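# Two-arm robot: lid back on box, apples on plate

## Task

Set the lid back on top of the box, and finish with both apples lying on the plate.

## Robot and tools

Robot: two arms, left_arm and right_arm, each with a two-finger gripper and a wrist camera. The left_arm base sits near scene y = +0.31 m and the right_arm base near y = -0.33 m, both about 0.02 m above the table top. Two fixed head cameras, cam_head_left and cam_head_right (672x504 each), look down from a stand behind the arms.

Frames. The scene frame has its origin at table height, midway between the nominal bases, +z up, +x out over the table, +y toward the left_arm side. Arm names do not match image sides. Each arm reports its gripper position (metres) and quaternion (wxyz) in that arm's own base frame. Offsets in commands are measured along the axes of that arm's current Hand target, not the scene axes. On the gripper, +z points along the fingers and the fingers close along y. The reported end_effector_position is the spot between the finger pads, just short of the tips. Reported poses can be off by a few centimetres, more when the arm is stretched far.

Command rows. Every motion argument is built from rows of 14 numbers, each between -1 and 1: dx, dy, dz, rx, ry, rz, opening for left_arm, then the same seven for right_arm. Both arms always appear even if one stays still. The first six numbers of each arm are an offset from that arm's Hand target as it was when the action or move began, not an absolute pose; 1.0 equals 0.6 m for dx, dy, dz and 180 degrees for the rotation vector rx, ry, rz. Rows never chain: each is measured from the same start. Sending the same offset in a new call moves the arm further again. Six zeros mean re-send the current Hand target. The opening is absolute, not an offset: +1 fully open (about 87 mm between pads), 0 about 43 mm, -1 closed. A 0 is a real command, so to leave a gripper alone repeat its current value (see Tool commands in the result).

execute_actions(actions, cameras): actions is a list of actions; each action is a list of up to 15 rows, one row per 1/30 s step, and a short list holds its last row until 15 steps pass. An empty list returns state plus images from all cameras. cameras takes names, ["all"] or []; an unknown name voids the call.

move(target, speed, blend, opening_speed, blocking, cameras): drives each gripper in a straight line from its Hand target toward the offset in target, which is one 14-number row or a list of up to 15 rows, all measured from the same start Hand targets. speed is the top path speed in m/s (0.002 to 2.9, default 0.25; rotation up to twice that in rad/s), one value or one per row. blend (metres) rounds corners between listed rows; 0 stops at each. opening_speed (0.2 or more, per second on the -1..+1 scale) makes fingers change gradually. A move lasts at least 0.5 s and is cut at 10 s. It does not avoid obstacles or the other arm. A changed opening in a later row is applied only once all arms are at rest there. blocking=false returns after about 0.5 s while the move keeps running. The result adds a move: line such as done, off_target, moving, held or fault, plus limits (paced = pose clipped, held = steps withheld). done means within 10 mm and 2 degrees; it says nothing about contact.

wait(seconds 0 to 10, cameras): lets time pass holding the last command; a running move continues. stop(cameras): brakes a running move. zoom_image(camera, region [x0, y0, x1, y1] in pixels, at most 504x504): enlarges part of the newest image from cam_head_left or cam_head_right. read_manual(section): licence text only. finished_scene(scene): ends the scene for good; the goal must hold without the robot.

Results. Each result gives each arm's pose, Hand target (the last commanded pose after clipping; next offsets count from it), joint positions, velocities and torques, grip_measured (same scale as the opening you send), and Tool commands. The gripper often stops short of its Hand target; another command, even all zeros, re-requests it, and any remaining gap can be sent as an offset. Orientation commands are clipped to 40 degrees from the measured one per step. Check pose and tilt after each move.

Gripping. To hold an object, note grip_measured when the pads touch and command about 0.04 below that for a firm grip, less for a gentle one.

Avoid: dropping objects or letting go while they move, fast collisions, hard presses against the table or fixed things, objects leaving the table, the two grippers or arms touching each other (can fail the task), a gripper closing on the other arm, strain on wrist camera cables, and paths passing near an arm's own base (go around it). To stop an arm pushing into something, command its target back beyond the gripper. Long holding, stretching or pushing heats motors: a MOTOR HOT line appears near 75 °C, and at 90 °C the arm folds and stops working for the rest of the scene. Loose objects may be nudged now and then by outside pushes.

Each tool is called after "Request:" as name([rows], argument=value, ...), one row to a line, values as JSON.

## Session

Request:
execute_actions(actions=[])

Scene clock: 0.00 s.
left_arm: end_effector_position=(+0.3445, -0.1145, +0.1626) grip_measured=+0.977 end_effector_quat_wxyz=(+0.517, +0.070, +0.827, -0.209) | right_arm: end_effector_position=(+0.2951, +0.0817, +0.2175) grip_measured=+0.992 end_effector_quat_wxyz=(+0.583, -0.033, +0.729, +0.357)
Joint positions: left_arm=[-0.167 1.134 0.663 0.065 0.28 -0.183 0.988] | right_arm=[-0.193 0.837 0.448 0.297 -0.786 0.439 0.996]
Joint velocities: within noise
Joint torques (N m): no reading
Heat: left arm: 40 °C; right arm: 40 °C.
Hand target: left_arm +0.3479, -0.1151, +0.1732; +0.529, +0.072, +0.819, -0.211 | right_arm +0.2961, +0.0815, +0.2238; +0.590, -0.037, +0.724, +0.356
Tool commands: left_gripper/opening=+1.0 right_gripper/opening=+1.0

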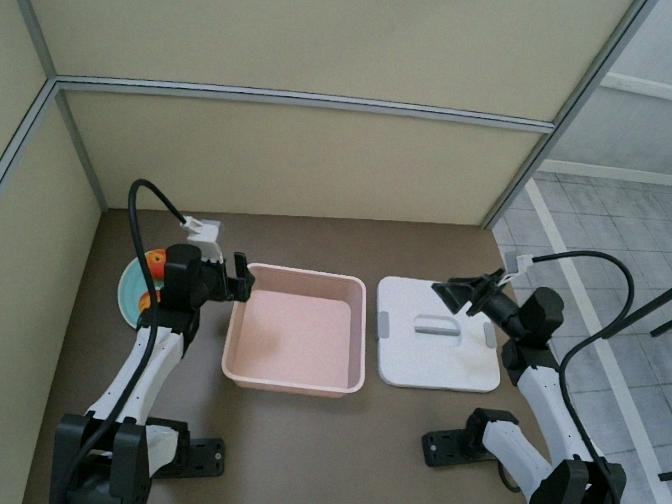

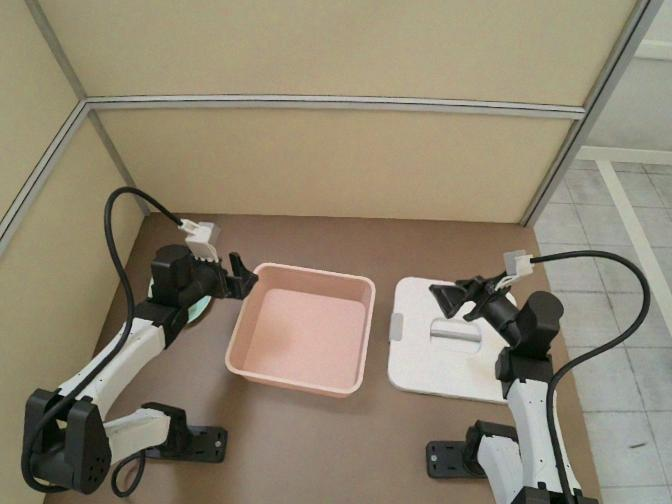

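Request:
zoom_image(camera="cam_head_left", region=[90, 220, 270, 350])

Request:
zoom_image(camera="cam_head_right", region=[360, 240, 580, 420])

Request:
zoom_image(camera="cam_head_left", region=[200, 240, 520, 420])

Scaled by 2.800 from the camera's 672x504 image, which has a finer 960x720 frame.

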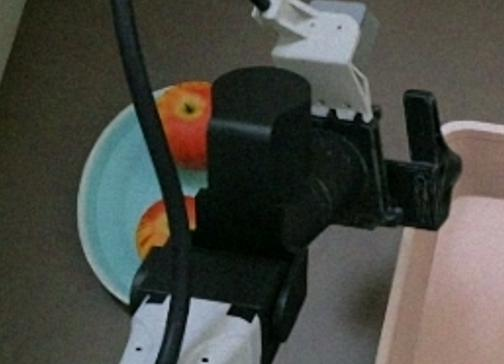

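Scaled by 2.291 from the camera's 672x504 image, which has a finer 960x720 frame.

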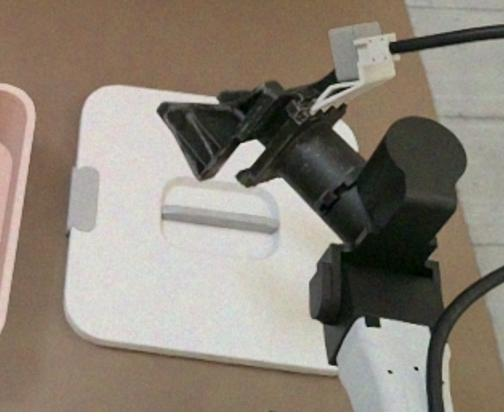

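Scaled by 1.575 from the camera's 672x504 image, which has a finer 960x720 frame.

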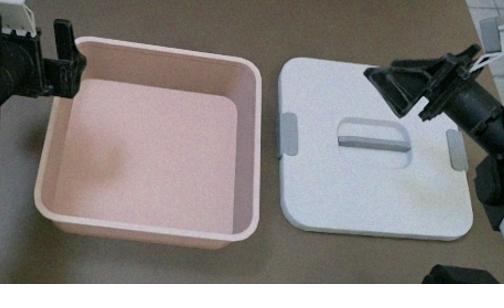

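Request:
zoom_image(camera="cam_head_right", region=[210, 240, 390, 410])

Request:
zoom_image(camera="cam_head_left", region=[210, 240, 390, 410])

Request:
zoom_image(camera="cam_head_left", region=[360, 260, 520, 400])

Scaled by 2.800 from the camera's 672x504 image, which has a finer 960x720 frame.

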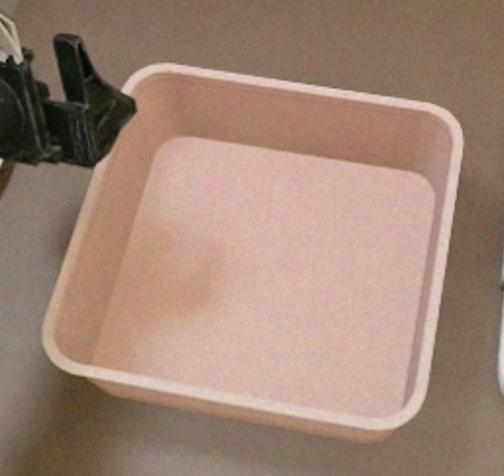

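Scaled by 2.800 from the camera's 672x504 image, which has a finer 960x720 frame.

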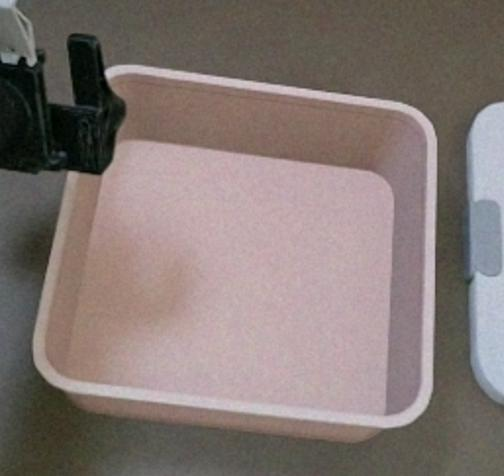

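Scaled by 3.150 from the camera's 672x504 image, which has a finer 960x720 frame.

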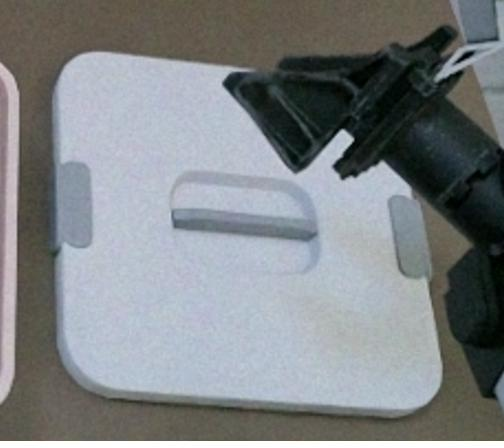

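Request:
move(target=[0,0,-0.333,0,0,0,1,0.0995,-0.1929,-0.1023,-0.0858,0.507,-0.3314,1], speed=0.5, cameras=["all"])

Scene clock: 60.37 s.
left_arm: end_effector_position=(+0.1793, -0.0309, +0.2354) grip_measured=+0.977 end_effector_quat_wxyz=(+0.523, +0.066, +0.824, -0.208) | right_arm: end_effector_position=(+0.2829, -0.0170, +0.1204) grip_measured=+0.992 end_effector_quat_wxyz=(+0.005, -0.647, +0.762, -0.001)
Joint positions: left_arm=[0.731 0.594 0.891 -1.109 1.043 0.441 0.988] | right_arm=[0.081 1.632 1.365 -1.294 -0.003 -1.328 0.996]
Joint velocities: left_arm=[-0.056 -0.007 -0.017 -0.051 -0.037 -0.066 0.003] | right_arm=[within noise]
Joint torques (N m): left_arm=[0.68 2.82 7.98 1.37 0.57 0.16] | right_arm=[0.34 -5.56 4.92 0.31 0.04 -0.32]
Heat: left arm: 44 °C; right arm: 44 °C.
Hand target: left_arm +0.1808, -0.0310, +0.2435; +0.529, +0.072, +0.819, -0.210 | right_arm +0.2822, -0.0172, +0.1200; -0.001, -0.652, +0.758, +0.000
Off the commanded pose: left_arm 0.008 m, 1 deg | right_arm 0.001 m, 1 deg.
move: done

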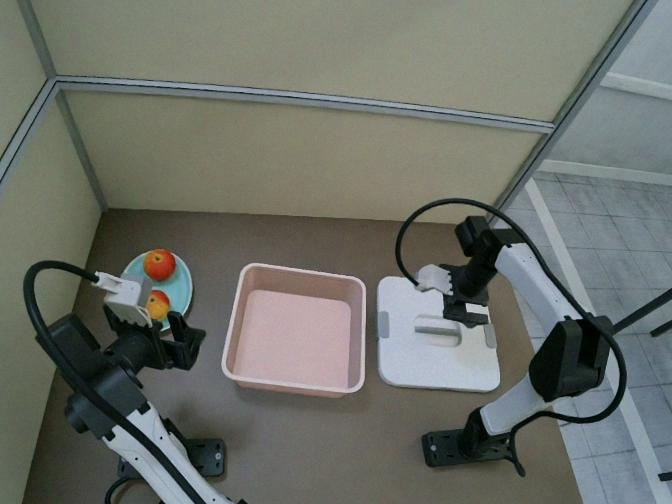

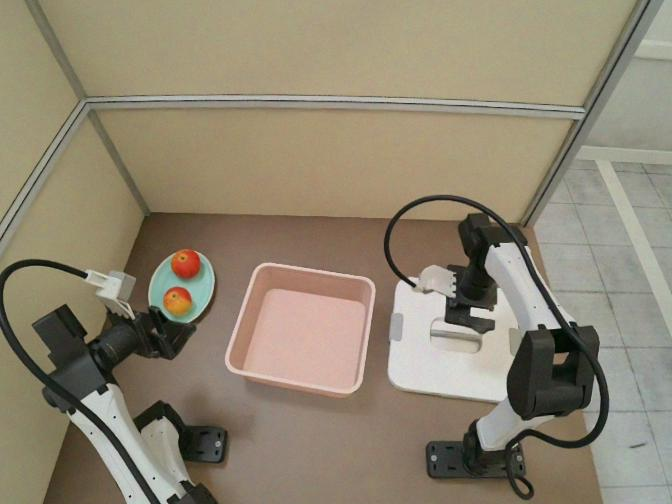

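Request:
zoom_image(camera="cam_head_left", region=[370, 250, 530, 400])

Request:
zoom_image(camera="cam_head_right", region=[380, 250, 540, 400])

Scaled by 3.150 from the camera's 672x504 image, which has a finer 960x720 frame.

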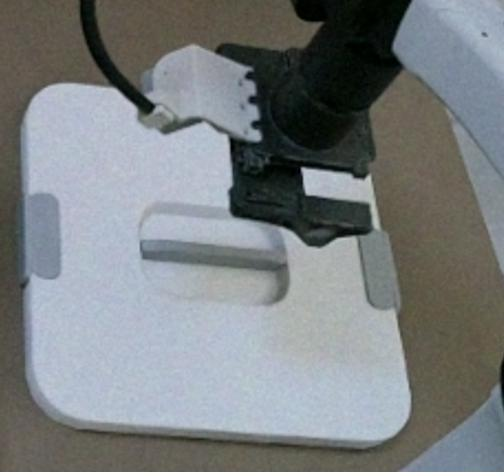

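Scaled by 3.150 from the camera's 672x504 image, which has a finer 960x720 frame.

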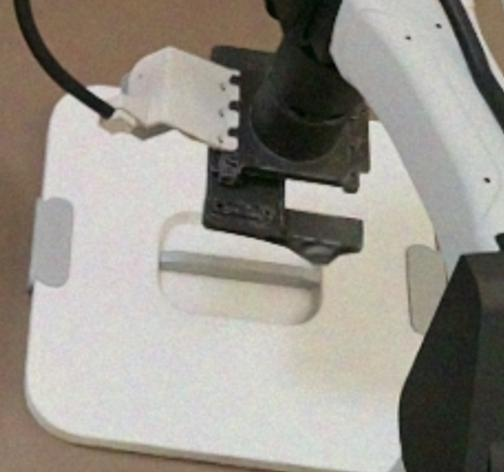

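Request:
move(target=[0,0,0,0,0,0,1,0,0,0.1,0,0,0,0], speed=0.3, cameras=["all"])

Request:
zoom_image(camera="cam_head_left", region=[370, 250, 530, 400])

Request:
zoom_image(camera="cam_head_right", region=[380, 250, 540, 400])

Scene clock: 79.53 s.
left_arm: end_effector_position=(+0.1793, -0.0309, +0.2354) grip_measured=+0.977 end_effector_quat_wxyz=(+0.523, +0.066, +0.824, -0.208) | right_arm: end_effector_position=(+0.2797, -0.0175, +0.0619) grip_measured=+0.000 end_effector_quat_wxyz=(-0.002, -0.648, +0.762, +0.003)
Joint positions: left_arm=[0.731 0.594 0.891 -1.109 1.043 0.442 0.988] | right_arm=[0.081 1.667 1.166 -1.077 -0.002 -1.328 0.5]
Joint torques (N m): left_arm=[0.69 2.81 7.99 1.37 0.59 0.15] | right_arm=[0.4 -5.71 4.12 0.46 0.02 -0.27]
Heat: left arm: 45 °C; right arm: 43 °C.
Hand target: left_arm +0.1808, -0.0310, +0.2434; +0.529, +0.072, +0.819, -0.210 | right_arm +0.2822, -0.0173, +0.0600; -0.001, -0.652, +0.758, +0.000
Off the commanded pose: left_arm 0.008 m, 1 deg | right_arm 0.003 m, 1 deg.
move: done

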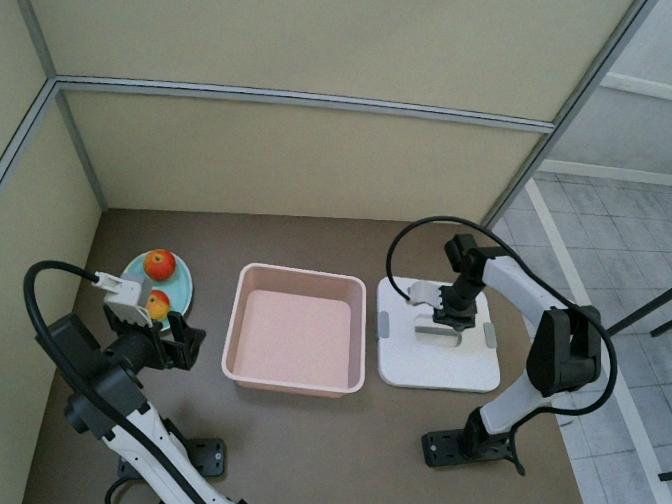

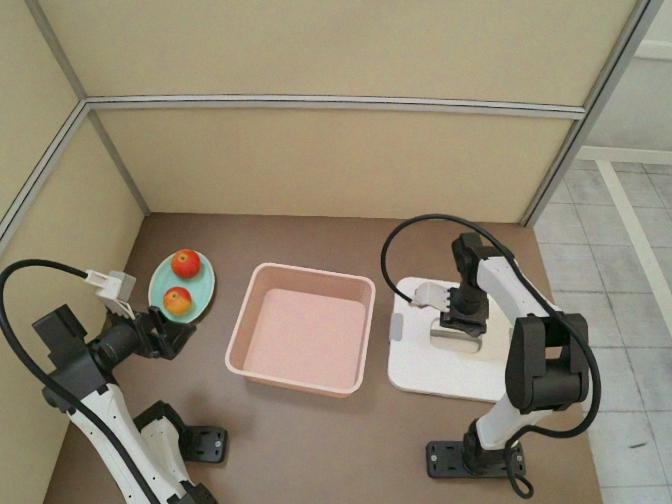

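Scaled by 3.150 from the camera's 672x504 image, which has a finer 960x720 frame.

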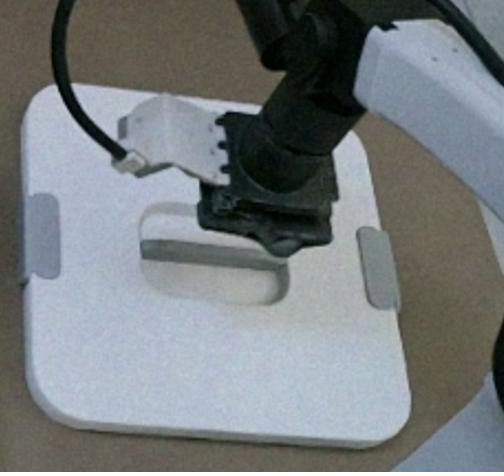

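Scaled by 3.150 from the camera's 672x504 image, which has a finer 960x720 frame.

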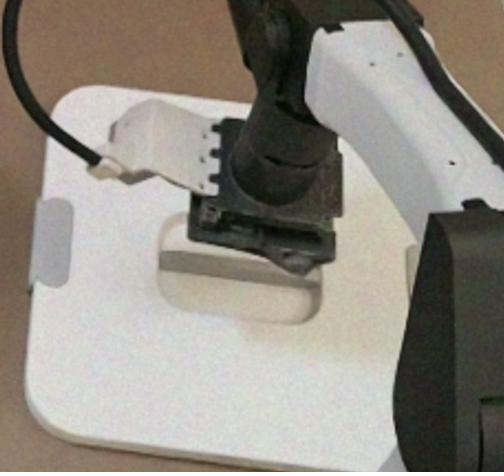

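Request:
move(target=[0,0,0,0,0,0,1,-0.0455,-0.002,0.042,0,0,0,0], speed=0.3, cameras=["all"])

Request:
zoom_image(camera="cam_head_left", region=[370, 250, 530, 400])

Request:
zoom_image(camera="cam_head_right", region=[380, 250, 540, 400])

Scene clock: 91.73 s.
left_arm: end_effector_position=(+0.1793, -0.0309, +0.2354) grip_measured=+0.977 end_effector_quat_wxyz=(+0.523, +0.066, +0.824, -0.208) | right_arm: end_effector_position=(+0.2857, +0.0087, +0.0371) grip_measured=+0.000 end_effector_quat_wxyz=(-0.002, -0.653, +0.757, +0.002)
Joint positions: left_arm=[0.731 0.594 0.891 -1.109 1.043 0.442 0.988] | right_arm=[0.169 1.727 1.132 -0.981 0 -1.254 0.5]
Joint torques (N m): left_arm=[0.66 2.85 8.02 1.42 0.58 0.09] | right_arm=[0.39 -6.06 3.88 0.49 0.07 -0.08]
Heat: left arm: 46 °C; right arm: 42 °C.
Hand target: left_arm +0.1808, -0.0310, +0.2434; +0.529, +0.072, +0.819, -0.210 | right_arm +0.2874, +0.0095, +0.0348; -0.001, -0.653, +0.758, +0.000
Off the commanded pose: left_arm 0.008 m, 1 deg | right_arm 0.003 m, 0 deg.
move: done

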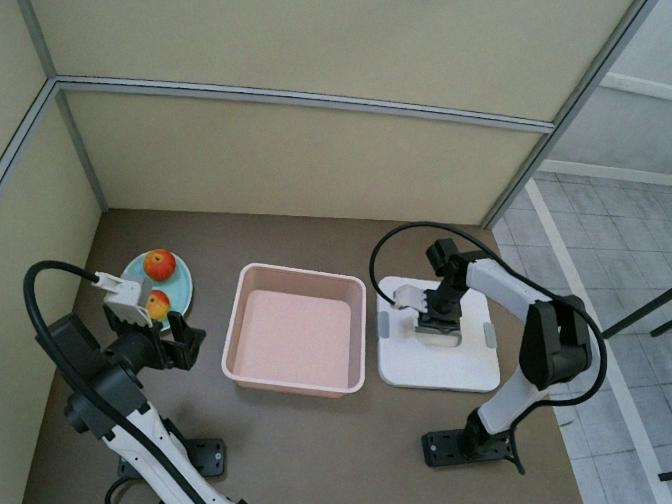

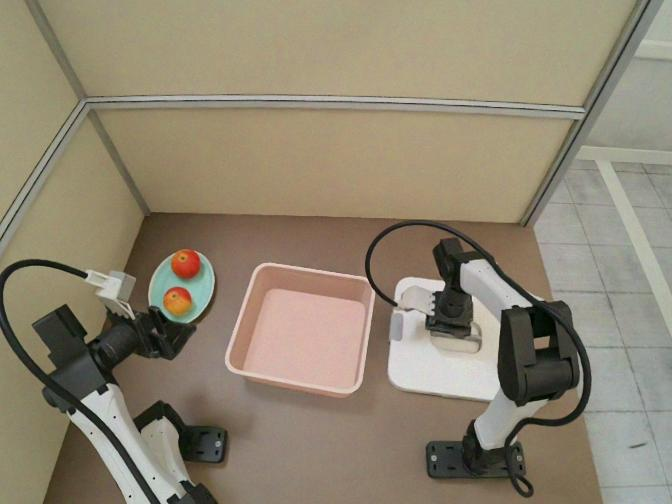

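Scaled by 3.150 from the camera's 672x504 image, which has a finer 960x720 frame.

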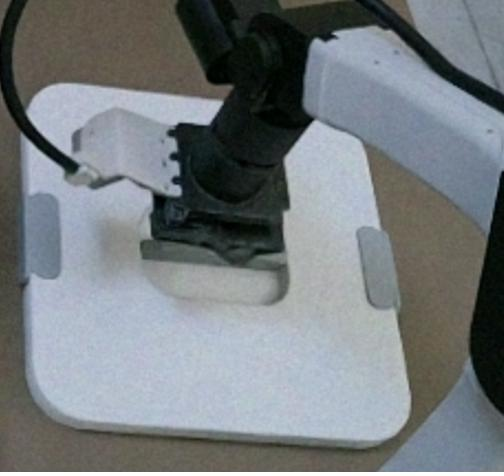

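Scaled by 3.150 from the camera's 672x504 image, which has a finer 960x720 frame.

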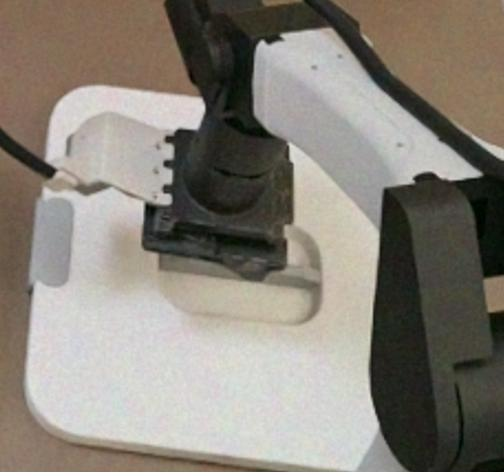

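Request:
move(target=[0,0,0,0,0,0,1,0.0187,-0.0163,0.038,0,0,0,0.1], speed=0.15, cameras=["all"])

Request:
zoom_image(camera="cam_head_left", region=[390, 290, 490, 380])

Request:
zoom_image(camera="cam_head_right", region=[400, 290, 500, 380])

Scene clock: 111.70 s.
left_arm: end_effector_position=(+0.1793, -0.0309, +0.2354) grip_measured=+0.977 end_effector_quat_wxyz=(+0.523, +0.066, +0.824, -0.208) | right_arm: end_effector_position=(+0.2933, -0.0019, +0.0146) grip_measured=+0.100 end_effector_quat_wxyz=(-0.002, -0.650, +0.760, +0.001)
Joint positions: left_arm=[0.731 0.594 0.891 -1.109 1.043 0.442 0.988] | right_arm=[0.13 1.783 1.102 -0.895 0 -1.285 0.55]
Joint torques (N m): left_arm=[0.66 2.7 7.95 1.42 0.55 0.13] | right_arm=[-0.25 -6.16 3.89 0.44 0.01 -0.29]
Heat: left arm: 46 °C; right arm: 42 °C.
Hand target: left_arm +0.1808, -0.0310, +0.2434; +0.529, +0.072, +0.819, -0.210 | right_arm +0.2953, -0.0031, +0.0119; -0.001, -0.652, +0.758, +0.000
Off the commanded pose: left_arm 0.008 m, 1 deg | right_arm 0.003 m, 0 deg.
move: done

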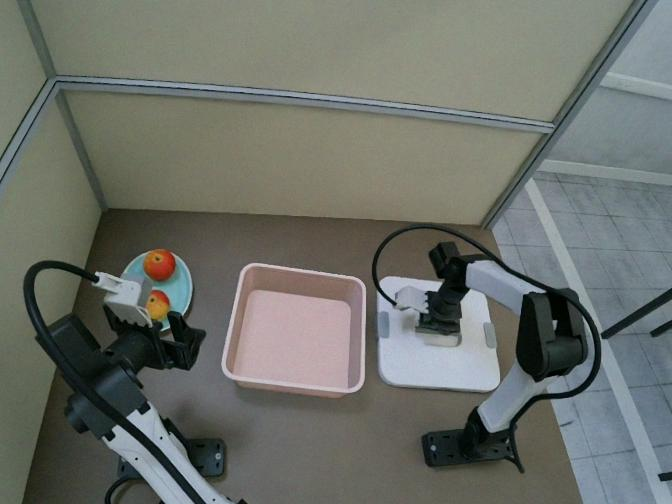

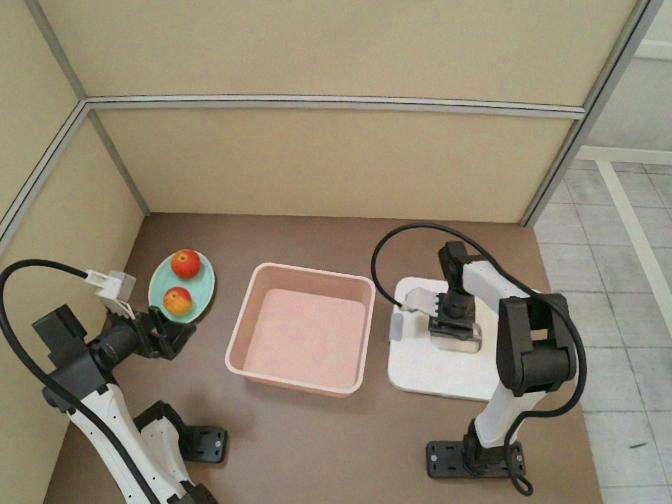

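Scaled by 5.040 from the camera's 672x504 image, which has a finer 960x720 frame.

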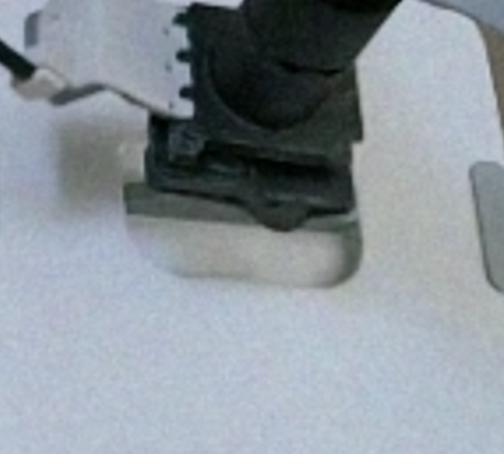

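Scaled by 5.040 from the camera's 672x504 image, which has a finer 960x720 frame.

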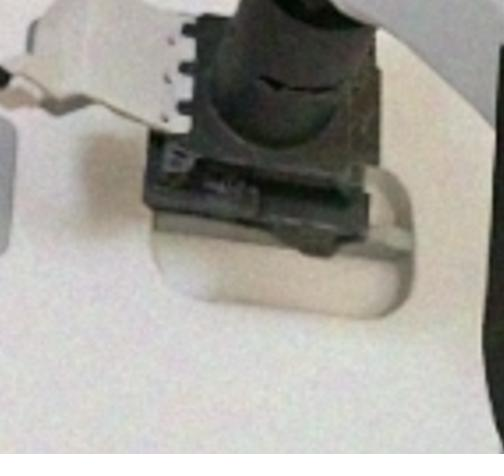

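Request:
move(target=[0,0,0,0,0,0,1,0,-0.002,0.038,0,0,0,0.1], speed=0.1, cameras=["all"])

Request:
zoom_image(camera="cam_head_left", region=[390, 290, 490, 380])

Request:
zoom_image(camera="cam_head_right", region=[400, 290, 500, 380])

Scene clock: 118.17 s.
left_arm: end_effector_position=(+0.1793, -0.0309, +0.2354) grip_measured=+0.977 end_effector_quat_wxyz=(+0.523, +0.066, +0.824, -0.208) | right_arm: end_effector_position=(+0.2948, -0.0018, -0.0081) grip_measured=+0.100 end_effector_quat_wxyz=(-0.002, -0.651, +0.759, +0.001)
Joint positions: left_arm=[0.731 0.594 0.891 -1.109 1.043 0.442 0.988] | right_arm=[0.13 1.828 1.059 -0.806 0 -1.287 0.55]
Joint torques (N m): left_arm=[0.66 2.84 7.88 1.38 0.57 0.11] | right_arm=[-0.49 -6.46 3.74 0.41 0 -0.27]
Heat: left arm: 46 °C; right arm: 42 °C.
Hand target: left_arm +0.1808, -0.0310, +0.2434; +0.529, +0.072, +0.819, -0.210 | right_arm +0.2966, -0.0033, -0.0108; +0.000, -0.652, +0.758, +0.000
Off the commanded pose: left_arm 0.008 m, 1 deg | right_arm 0.004 m, 0 deg.
move: done

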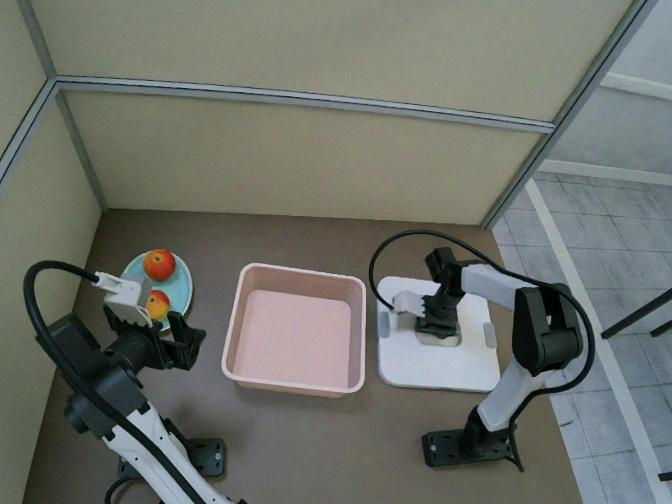

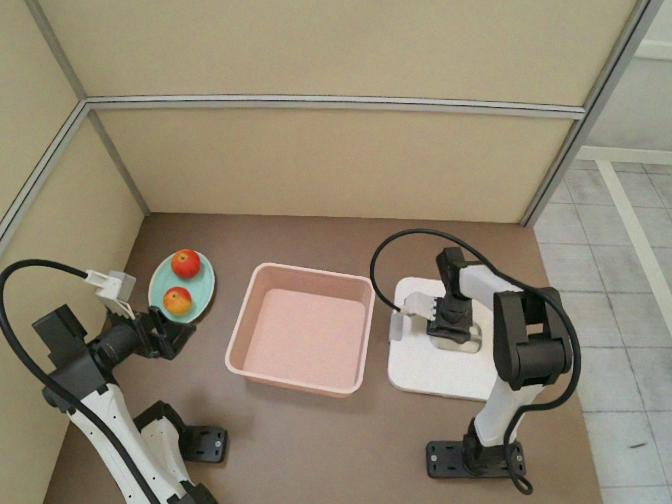

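Scaled by 5.040 from the camera's 672x504 image, which has a finer 960x720 frame.

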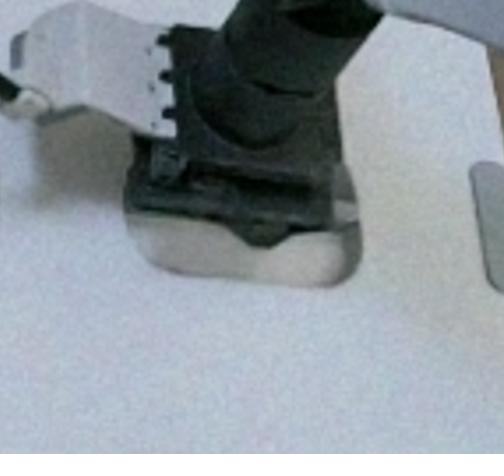

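Scaled by 5.040 from the camera's 672x504 image, which has a finer 960x720 frame.

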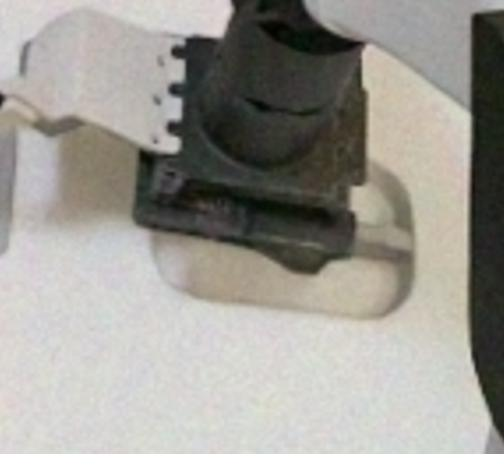

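Request:
move([
  [0,0,0,0,0,0,1,0,-0.002,0.02,0,0,0,0.1],
  [0,0,0,0,0,0,1,0,-0.002,0.02,0,0,0,-1],
], speed=0.08, opening_speed=0.8, cameras=["all"])

Request:
zoom_image(camera="cam_head_left", region=[370, 260, 520, 400])

Scene clock: 124.90 s.
left_arm: end_effector_position=(+0.1793, -0.0309, +0.2354) grip_measured=+0.977 end_effector_quat_wxyz=(+0.523, +0.066, +0.824, -0.208) | right_arm: end_effector_position=(+0.2964, -0.0058, -0.0096) grip_measured=-0.698 end_effector_quat_wxyz=(-0.006, -0.652, +0.758, -0.010)
Joint positions: left_arm=[0.731 0.594 0.891 -1.109 1.043 0.442 0.988] | right_arm=[0.13 1.832 1.052 -0.791 0.024 -1.291 0.151]
Joint torques (N m): left_arm=[0.64 2.69 7.98 1.4 0.56 0.16] | right_arm=[-0.58 -4.55 2.77 0.73 -0.18 -0.26]
Heat: left arm: 46 °C; right arm: 41 °C.
Hand target: left_arm +0.1808, -0.0310, +0.2434; +0.529, +0.072, +0.819, -0.210 | right_arm +0.2977, -0.0035, -0.0228; -0.001, -0.652, +0.758, +0.000
Off the commanded pose: left_arm 0.008 m, 1 deg | right_arm 0.013 m, 1 deg.
move: off_target (right_arm); target 2's new opening was sent with right_arm's hand 0.014 m and 1 deg from that target

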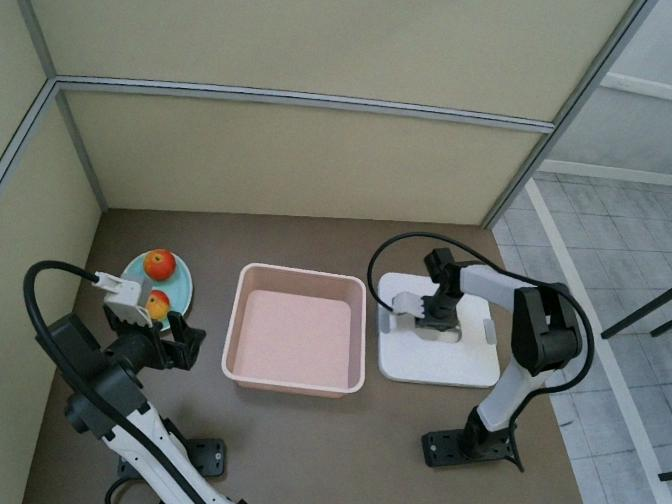

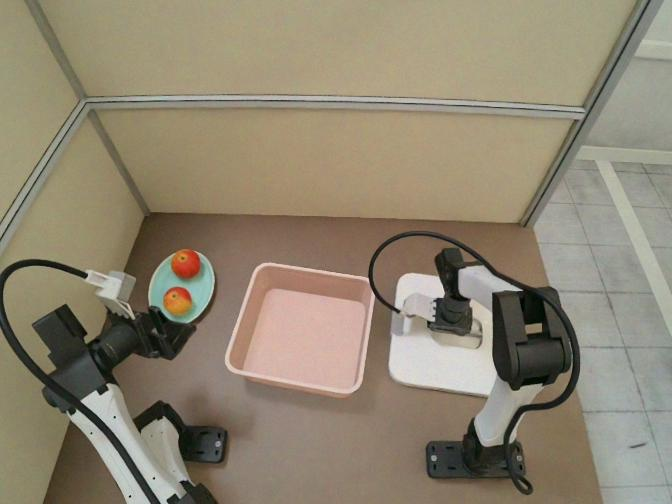

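Scaled by 3.360 from the camera's 672x504 image, which has a finer 960x720 frame.

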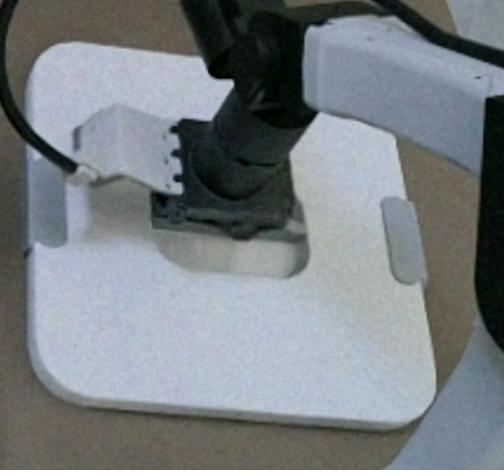

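Request:
move(target=[0,0,0,0,0,0,1,0,0,-0.29,0,0,0,-1], speed=0.2, cameras=["all"])

Request:
zoom_image(camera="cam_head_left", region=[330, 240, 560, 420])

Request:
zoom_image(camera="cam_head_right", region=[330, 240, 560, 420])

Scene clock: 132.13 s.
left_arm: end_effector_position=(+0.1793, -0.0309, +0.2354) grip_measured=+0.977 end_effector_quat_wxyz=(+0.523, +0.066, +0.824, -0.208) | right_arm: end_effector_position=(+0.2955, -0.0029, +0.1377) grip_measured=-0.698 end_effector_quat_wxyz=(-0.018, -0.653, +0.757, +0.008)
Joint positions: left_arm=[0.731 0.594 0.891 -1.109 1.043 0.442 0.988] | right_arm=[0.13 1.729 1.537 -1.417 0.006 -1.293 0.151]
Joint torques (N m): left_arm=[0.76 2.91 7.86 1.4 0.56 0.11] | right_arm=[-0.34 -8.54 6.72 0.15 -0.04 -0.19]
Heat: left arm: 47 °C; right arm: 41 °C.
Hand target: left_arm +0.1808, -0.0310, +0.2434; +0.529, +0.072, +0.819, -0.210 | right_arm +0.2978, -0.0033, +0.1512; -0.001, -0.652, +0.758, +0.000
Off the commanded pose: left_arm 0.008 m, 1 deg | right_arm 0.014 m, 2 deg.
move: off_target (right_arm)

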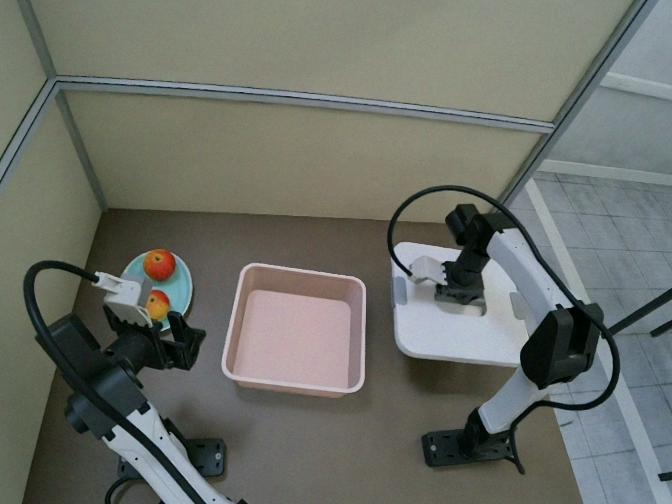

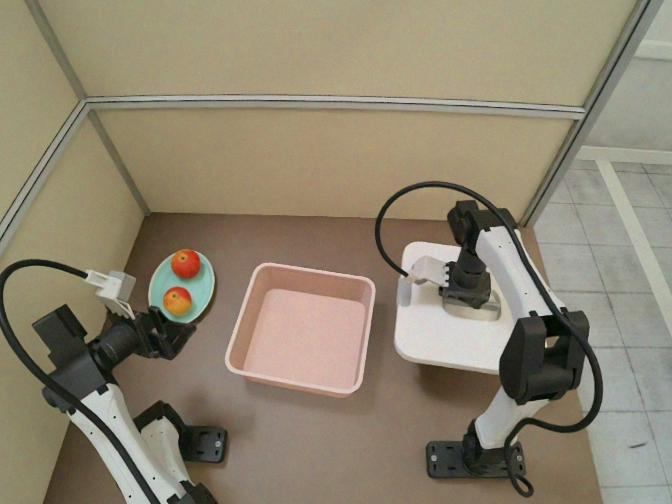

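Scaled by 2.191 from the camera's 672x504 image, which has a finer 960x720 frame.

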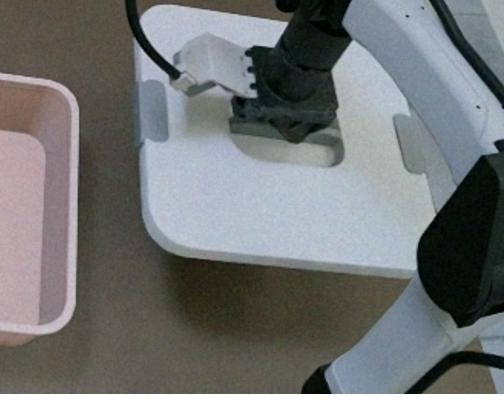

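Scaled by 2.191 from the camera's 672x504 image, which has a finer 960x720 frame.

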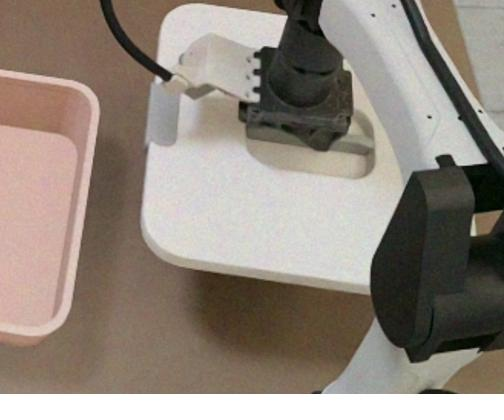

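Request:
move(target=[0,0,0,0,0,0,1,-0.602,0.125,-0.01,0,0,0,-1], speed=0.25, cameras=["all"])

Request:
zoom_image(camera="cam_head_left", region=[200, 220, 400, 400])

Request:
zoom_image(camera="cam_head_right", region=[200, 220, 400, 400])

Scene clock: 139.27 s.
left_arm: end_effector_position=(+0.1793, -0.0309, +0.2354) grip_measured=+0.977 end_effector_quat_wxyz=(+0.523, +0.066, +0.824, -0.208) | right_arm: end_effector_position=(+0.2724, +0.3641, +0.1478) grip_measured=-0.698 end_effector_quat_wxyz=(+0.096, -0.659, +0.746, +0.024)
Joint positions: left_arm=[0.731 0.594 0.891 -1.109 1.043 0.442 0.988] | right_arm=[0.971 2.385 2.573 -1.56 0.001 -0.476 0.151]
Joint torques (N m): left_arm=[0.53 2.77 7.98 1.42 0.59 0.13] | right_arm=[-0.49 -11.22 6.89 0.7 0.12 -0.08]
Heat: left arm: 47 °C; right arm: 42 °C.
Hand target: left_arm +0.1808, -0.0310, +0.2434; +0.529, +0.072, +0.819, -0.210 | right_arm +0.2774, +0.3650, +0.1567; -0.001, -0.652, +0.758, +0.000
Off the commanded pose: left_arm 0.008 m, 1 deg | right_arm 0.010 m, 12 deg.
joint sent to its limit (right arm) — joint 4 (wrist pitch), lower limit. The joint targets are off in orientation, not in position.
move: off_target (right_arm)

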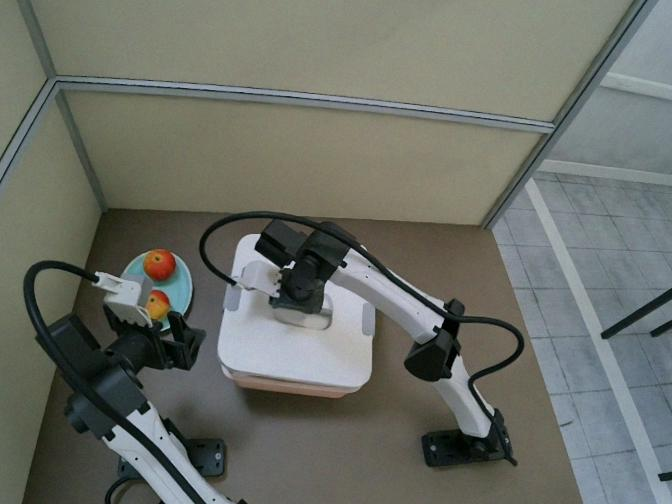

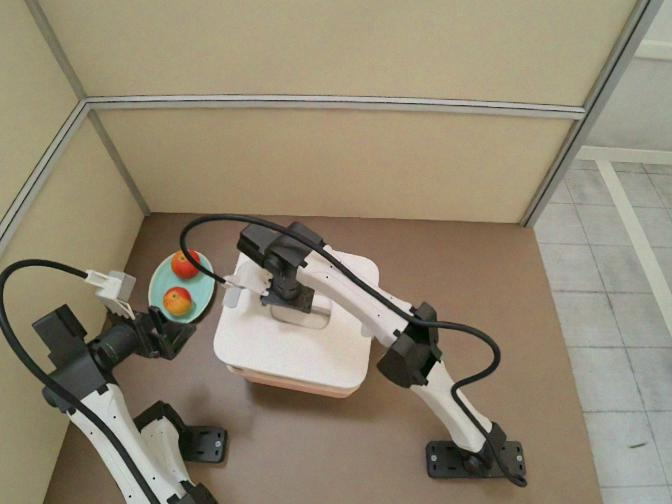

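Scaled by 2.520 from the camera's 672x504 image, which has a finer 960x720 frame.

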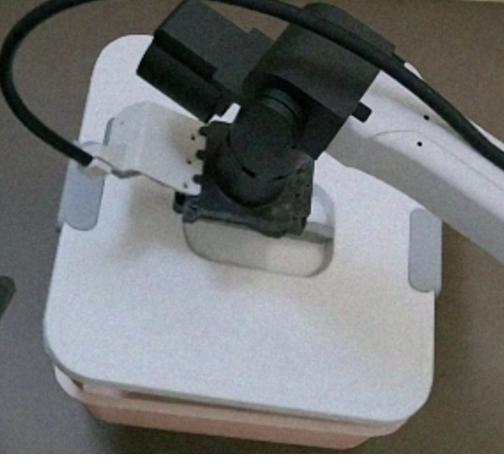

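Scaled by 2.520 from the camera's 672x504 image, which has a finer 960x720 frame.

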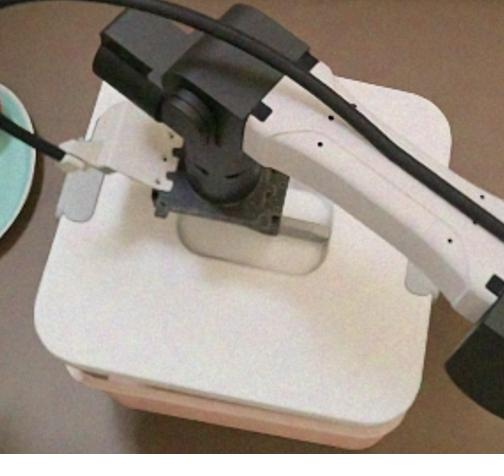

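Request:
move(target=[0,0,0,0,0,0,1,0,-0.003,0.035,0,0,0,-1], speed=0.15, cameras=["all"])

Request:
zoom_image(camera="cam_head_left", region=[200, 230, 400, 410])

Request:
zoom_image(camera="cam_head_right", region=[200, 230, 400, 410])

Scene clock: 147.20 s.
left_arm: end_effector_position=(+0.1793, -0.0309, +0.2354) grip_measured=+0.977 end_effector_quat_wxyz=(+0.523, +0.066, +0.824, -0.208) | right_arm: end_effector_position=(+0.2744, +0.3638, +0.1282) grip_measured=-0.698 end_effector_quat_wxyz=(+0.075, -0.658, +0.749, +0.018)
Joint positions: left_arm=[0.731 0.594 0.891 -1.109 1.043 0.442 0.988] | right_arm=[0.967 2.43 2.573 -1.561 0.001 -0.475 0.151]
Joint torques (N m): left_arm=[0.75 2.82 7.76 1.39 0.57 0.13] | right_arm=[-0.51 -11.38 6.61 0.61 0.08 -0.11]
Heat: left arm: 47 °C; right arm: 42 °C.
Hand target: left_arm +0.1808, -0.0310, +0.2434; +0.529, +0.072, +0.819, -0.210 | right_arm +0.2791, +0.3648, +0.1356; -0.001, -0.652, +0.758, +0.000
Off the commanded pose: left_arm 0.008 m, 1 deg | right_arm 0.009 m, 9 deg.
joint sent to its limit (right arm) — joint 4 (wrist pitch), lower limit. The joint targets are off in orientation, not in position.
move: off_target (right_arm)

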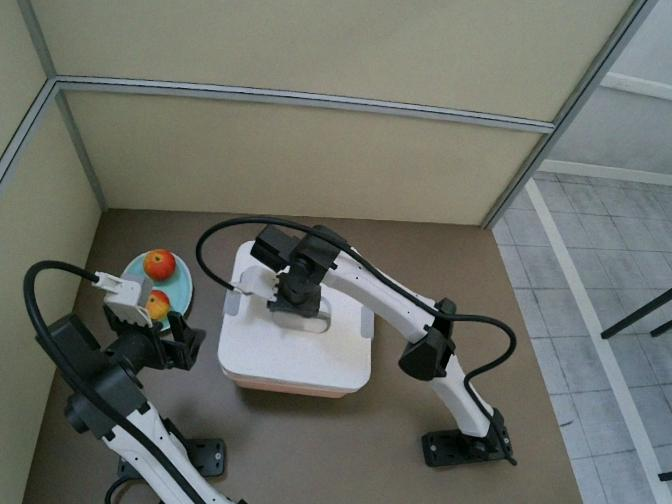

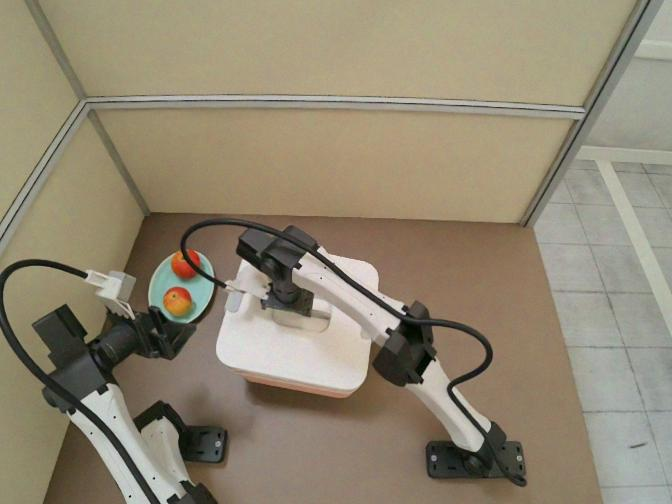

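Scaled by 2.520 from the camera's 672x504 image, which has a finer 960x720 frame.

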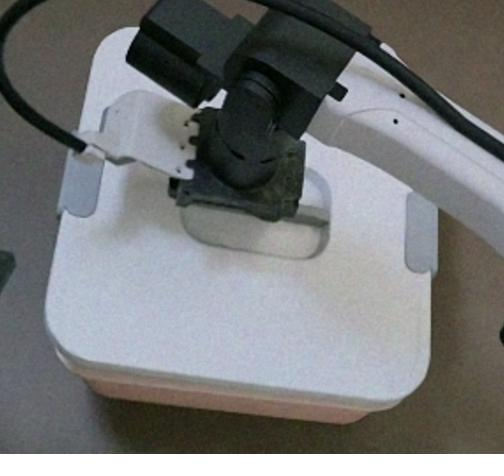

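Scaled by 2.520 from the camera's 672x504 image, which has a finer 960x720 frame.

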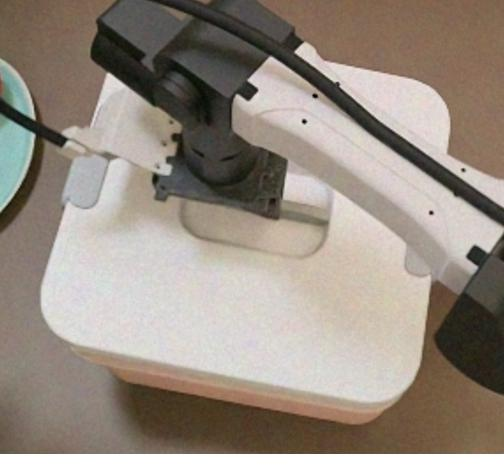

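Request:
move(target=[0,0,0,0,0,0,1,0,0.003,0.035,0,0,0,-1], speed=0.1, cameras=["all"])

Request:
zoom_image(camera="cam_head_left", region=[200, 230, 400, 410])

Request:
zoom_image(camera="cam_head_right", region=[200, 230, 400, 410])

Scene clock: 156.00 s.
left_arm: end_effector_position=(+0.1793, -0.0309, +0.2354) grip_measured=+0.977 end_effector_quat_wxyz=(+0.523, +0.066, +0.824, -0.208) | right_arm: end_effector_position=(+0.2727, +0.3617, +0.1109) grip_measured=-0.698 end_effector_quat_wxyz=(+0.050, -0.658, +0.752, +0.012)
Joint positions: left_arm=[0.731 0.594 0.891 -1.109 1.043 0.442 0.988] | right_arm=[0.967 2.47 2.573 -1.572 0.001 -0.471 0.151]
Joint torques (N m): left_arm=[0.72 2.71 8.01 1.39 0.54 0.09] | right_arm=[-0.27 -11.38 5.9 0.67 0.04 -0.11]
Heat: left arm: 47 °C; right arm: 45 °C.
Hand target: left_arm +0.1808, -0.0310, +0.2434; +0.529, +0.072, +0.819, -0.210 | right_arm +0.2773, +0.3650, +0.1147; -0.001, -0.652, +0.758, +0.000
Off the commanded pose: left_arm 0.008 m, 1 deg | right_arm 0.007 m, 6 deg.
joint read past its limit (right arm) — joint 4 (wrist pitch), lower limit.
joint sent to its limit (right arm) — joint 4 (wrist pitch), lower limit. The joint targets are off in orientation, not in position.
move: off_target (right_arm)

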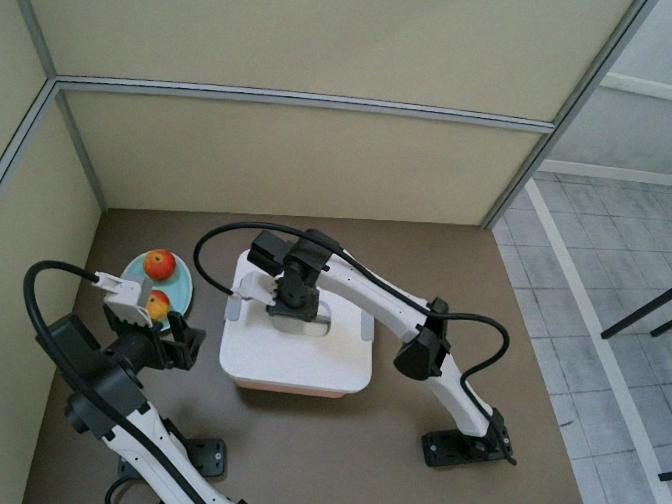

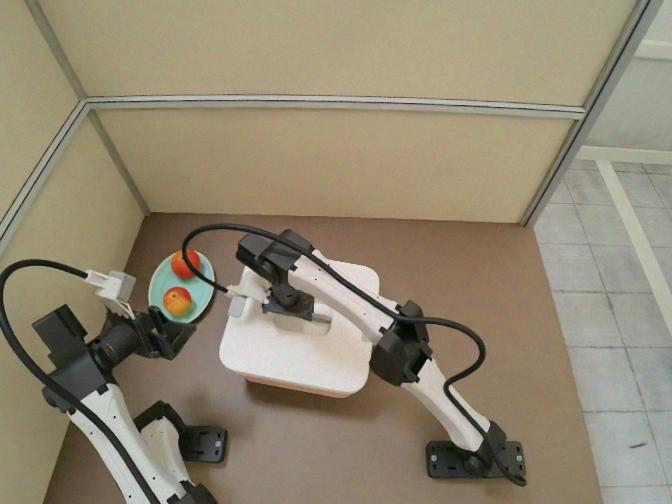

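Scaled by 2.520 from the camera's 672x504 image, which has a finer 960x720 frame.

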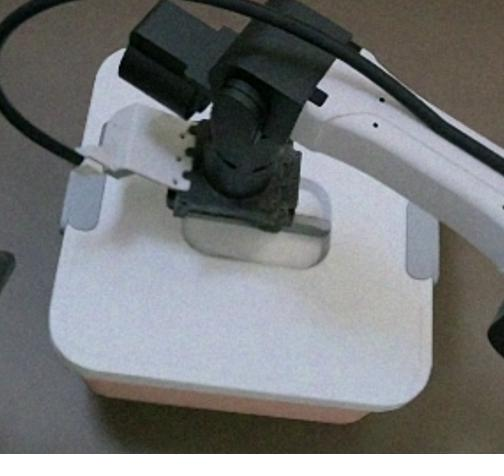

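Scaled by 2.520 from the camera's 672x504 image, which has a finer 960x720 frame.

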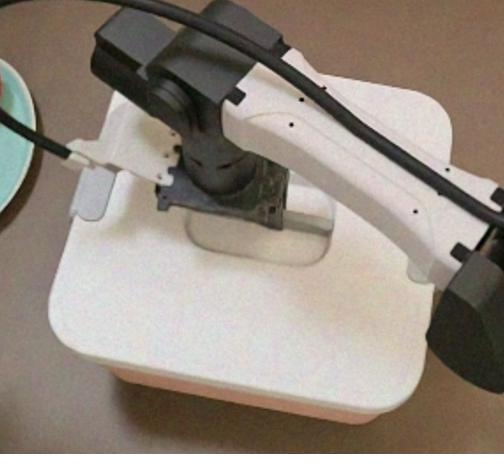

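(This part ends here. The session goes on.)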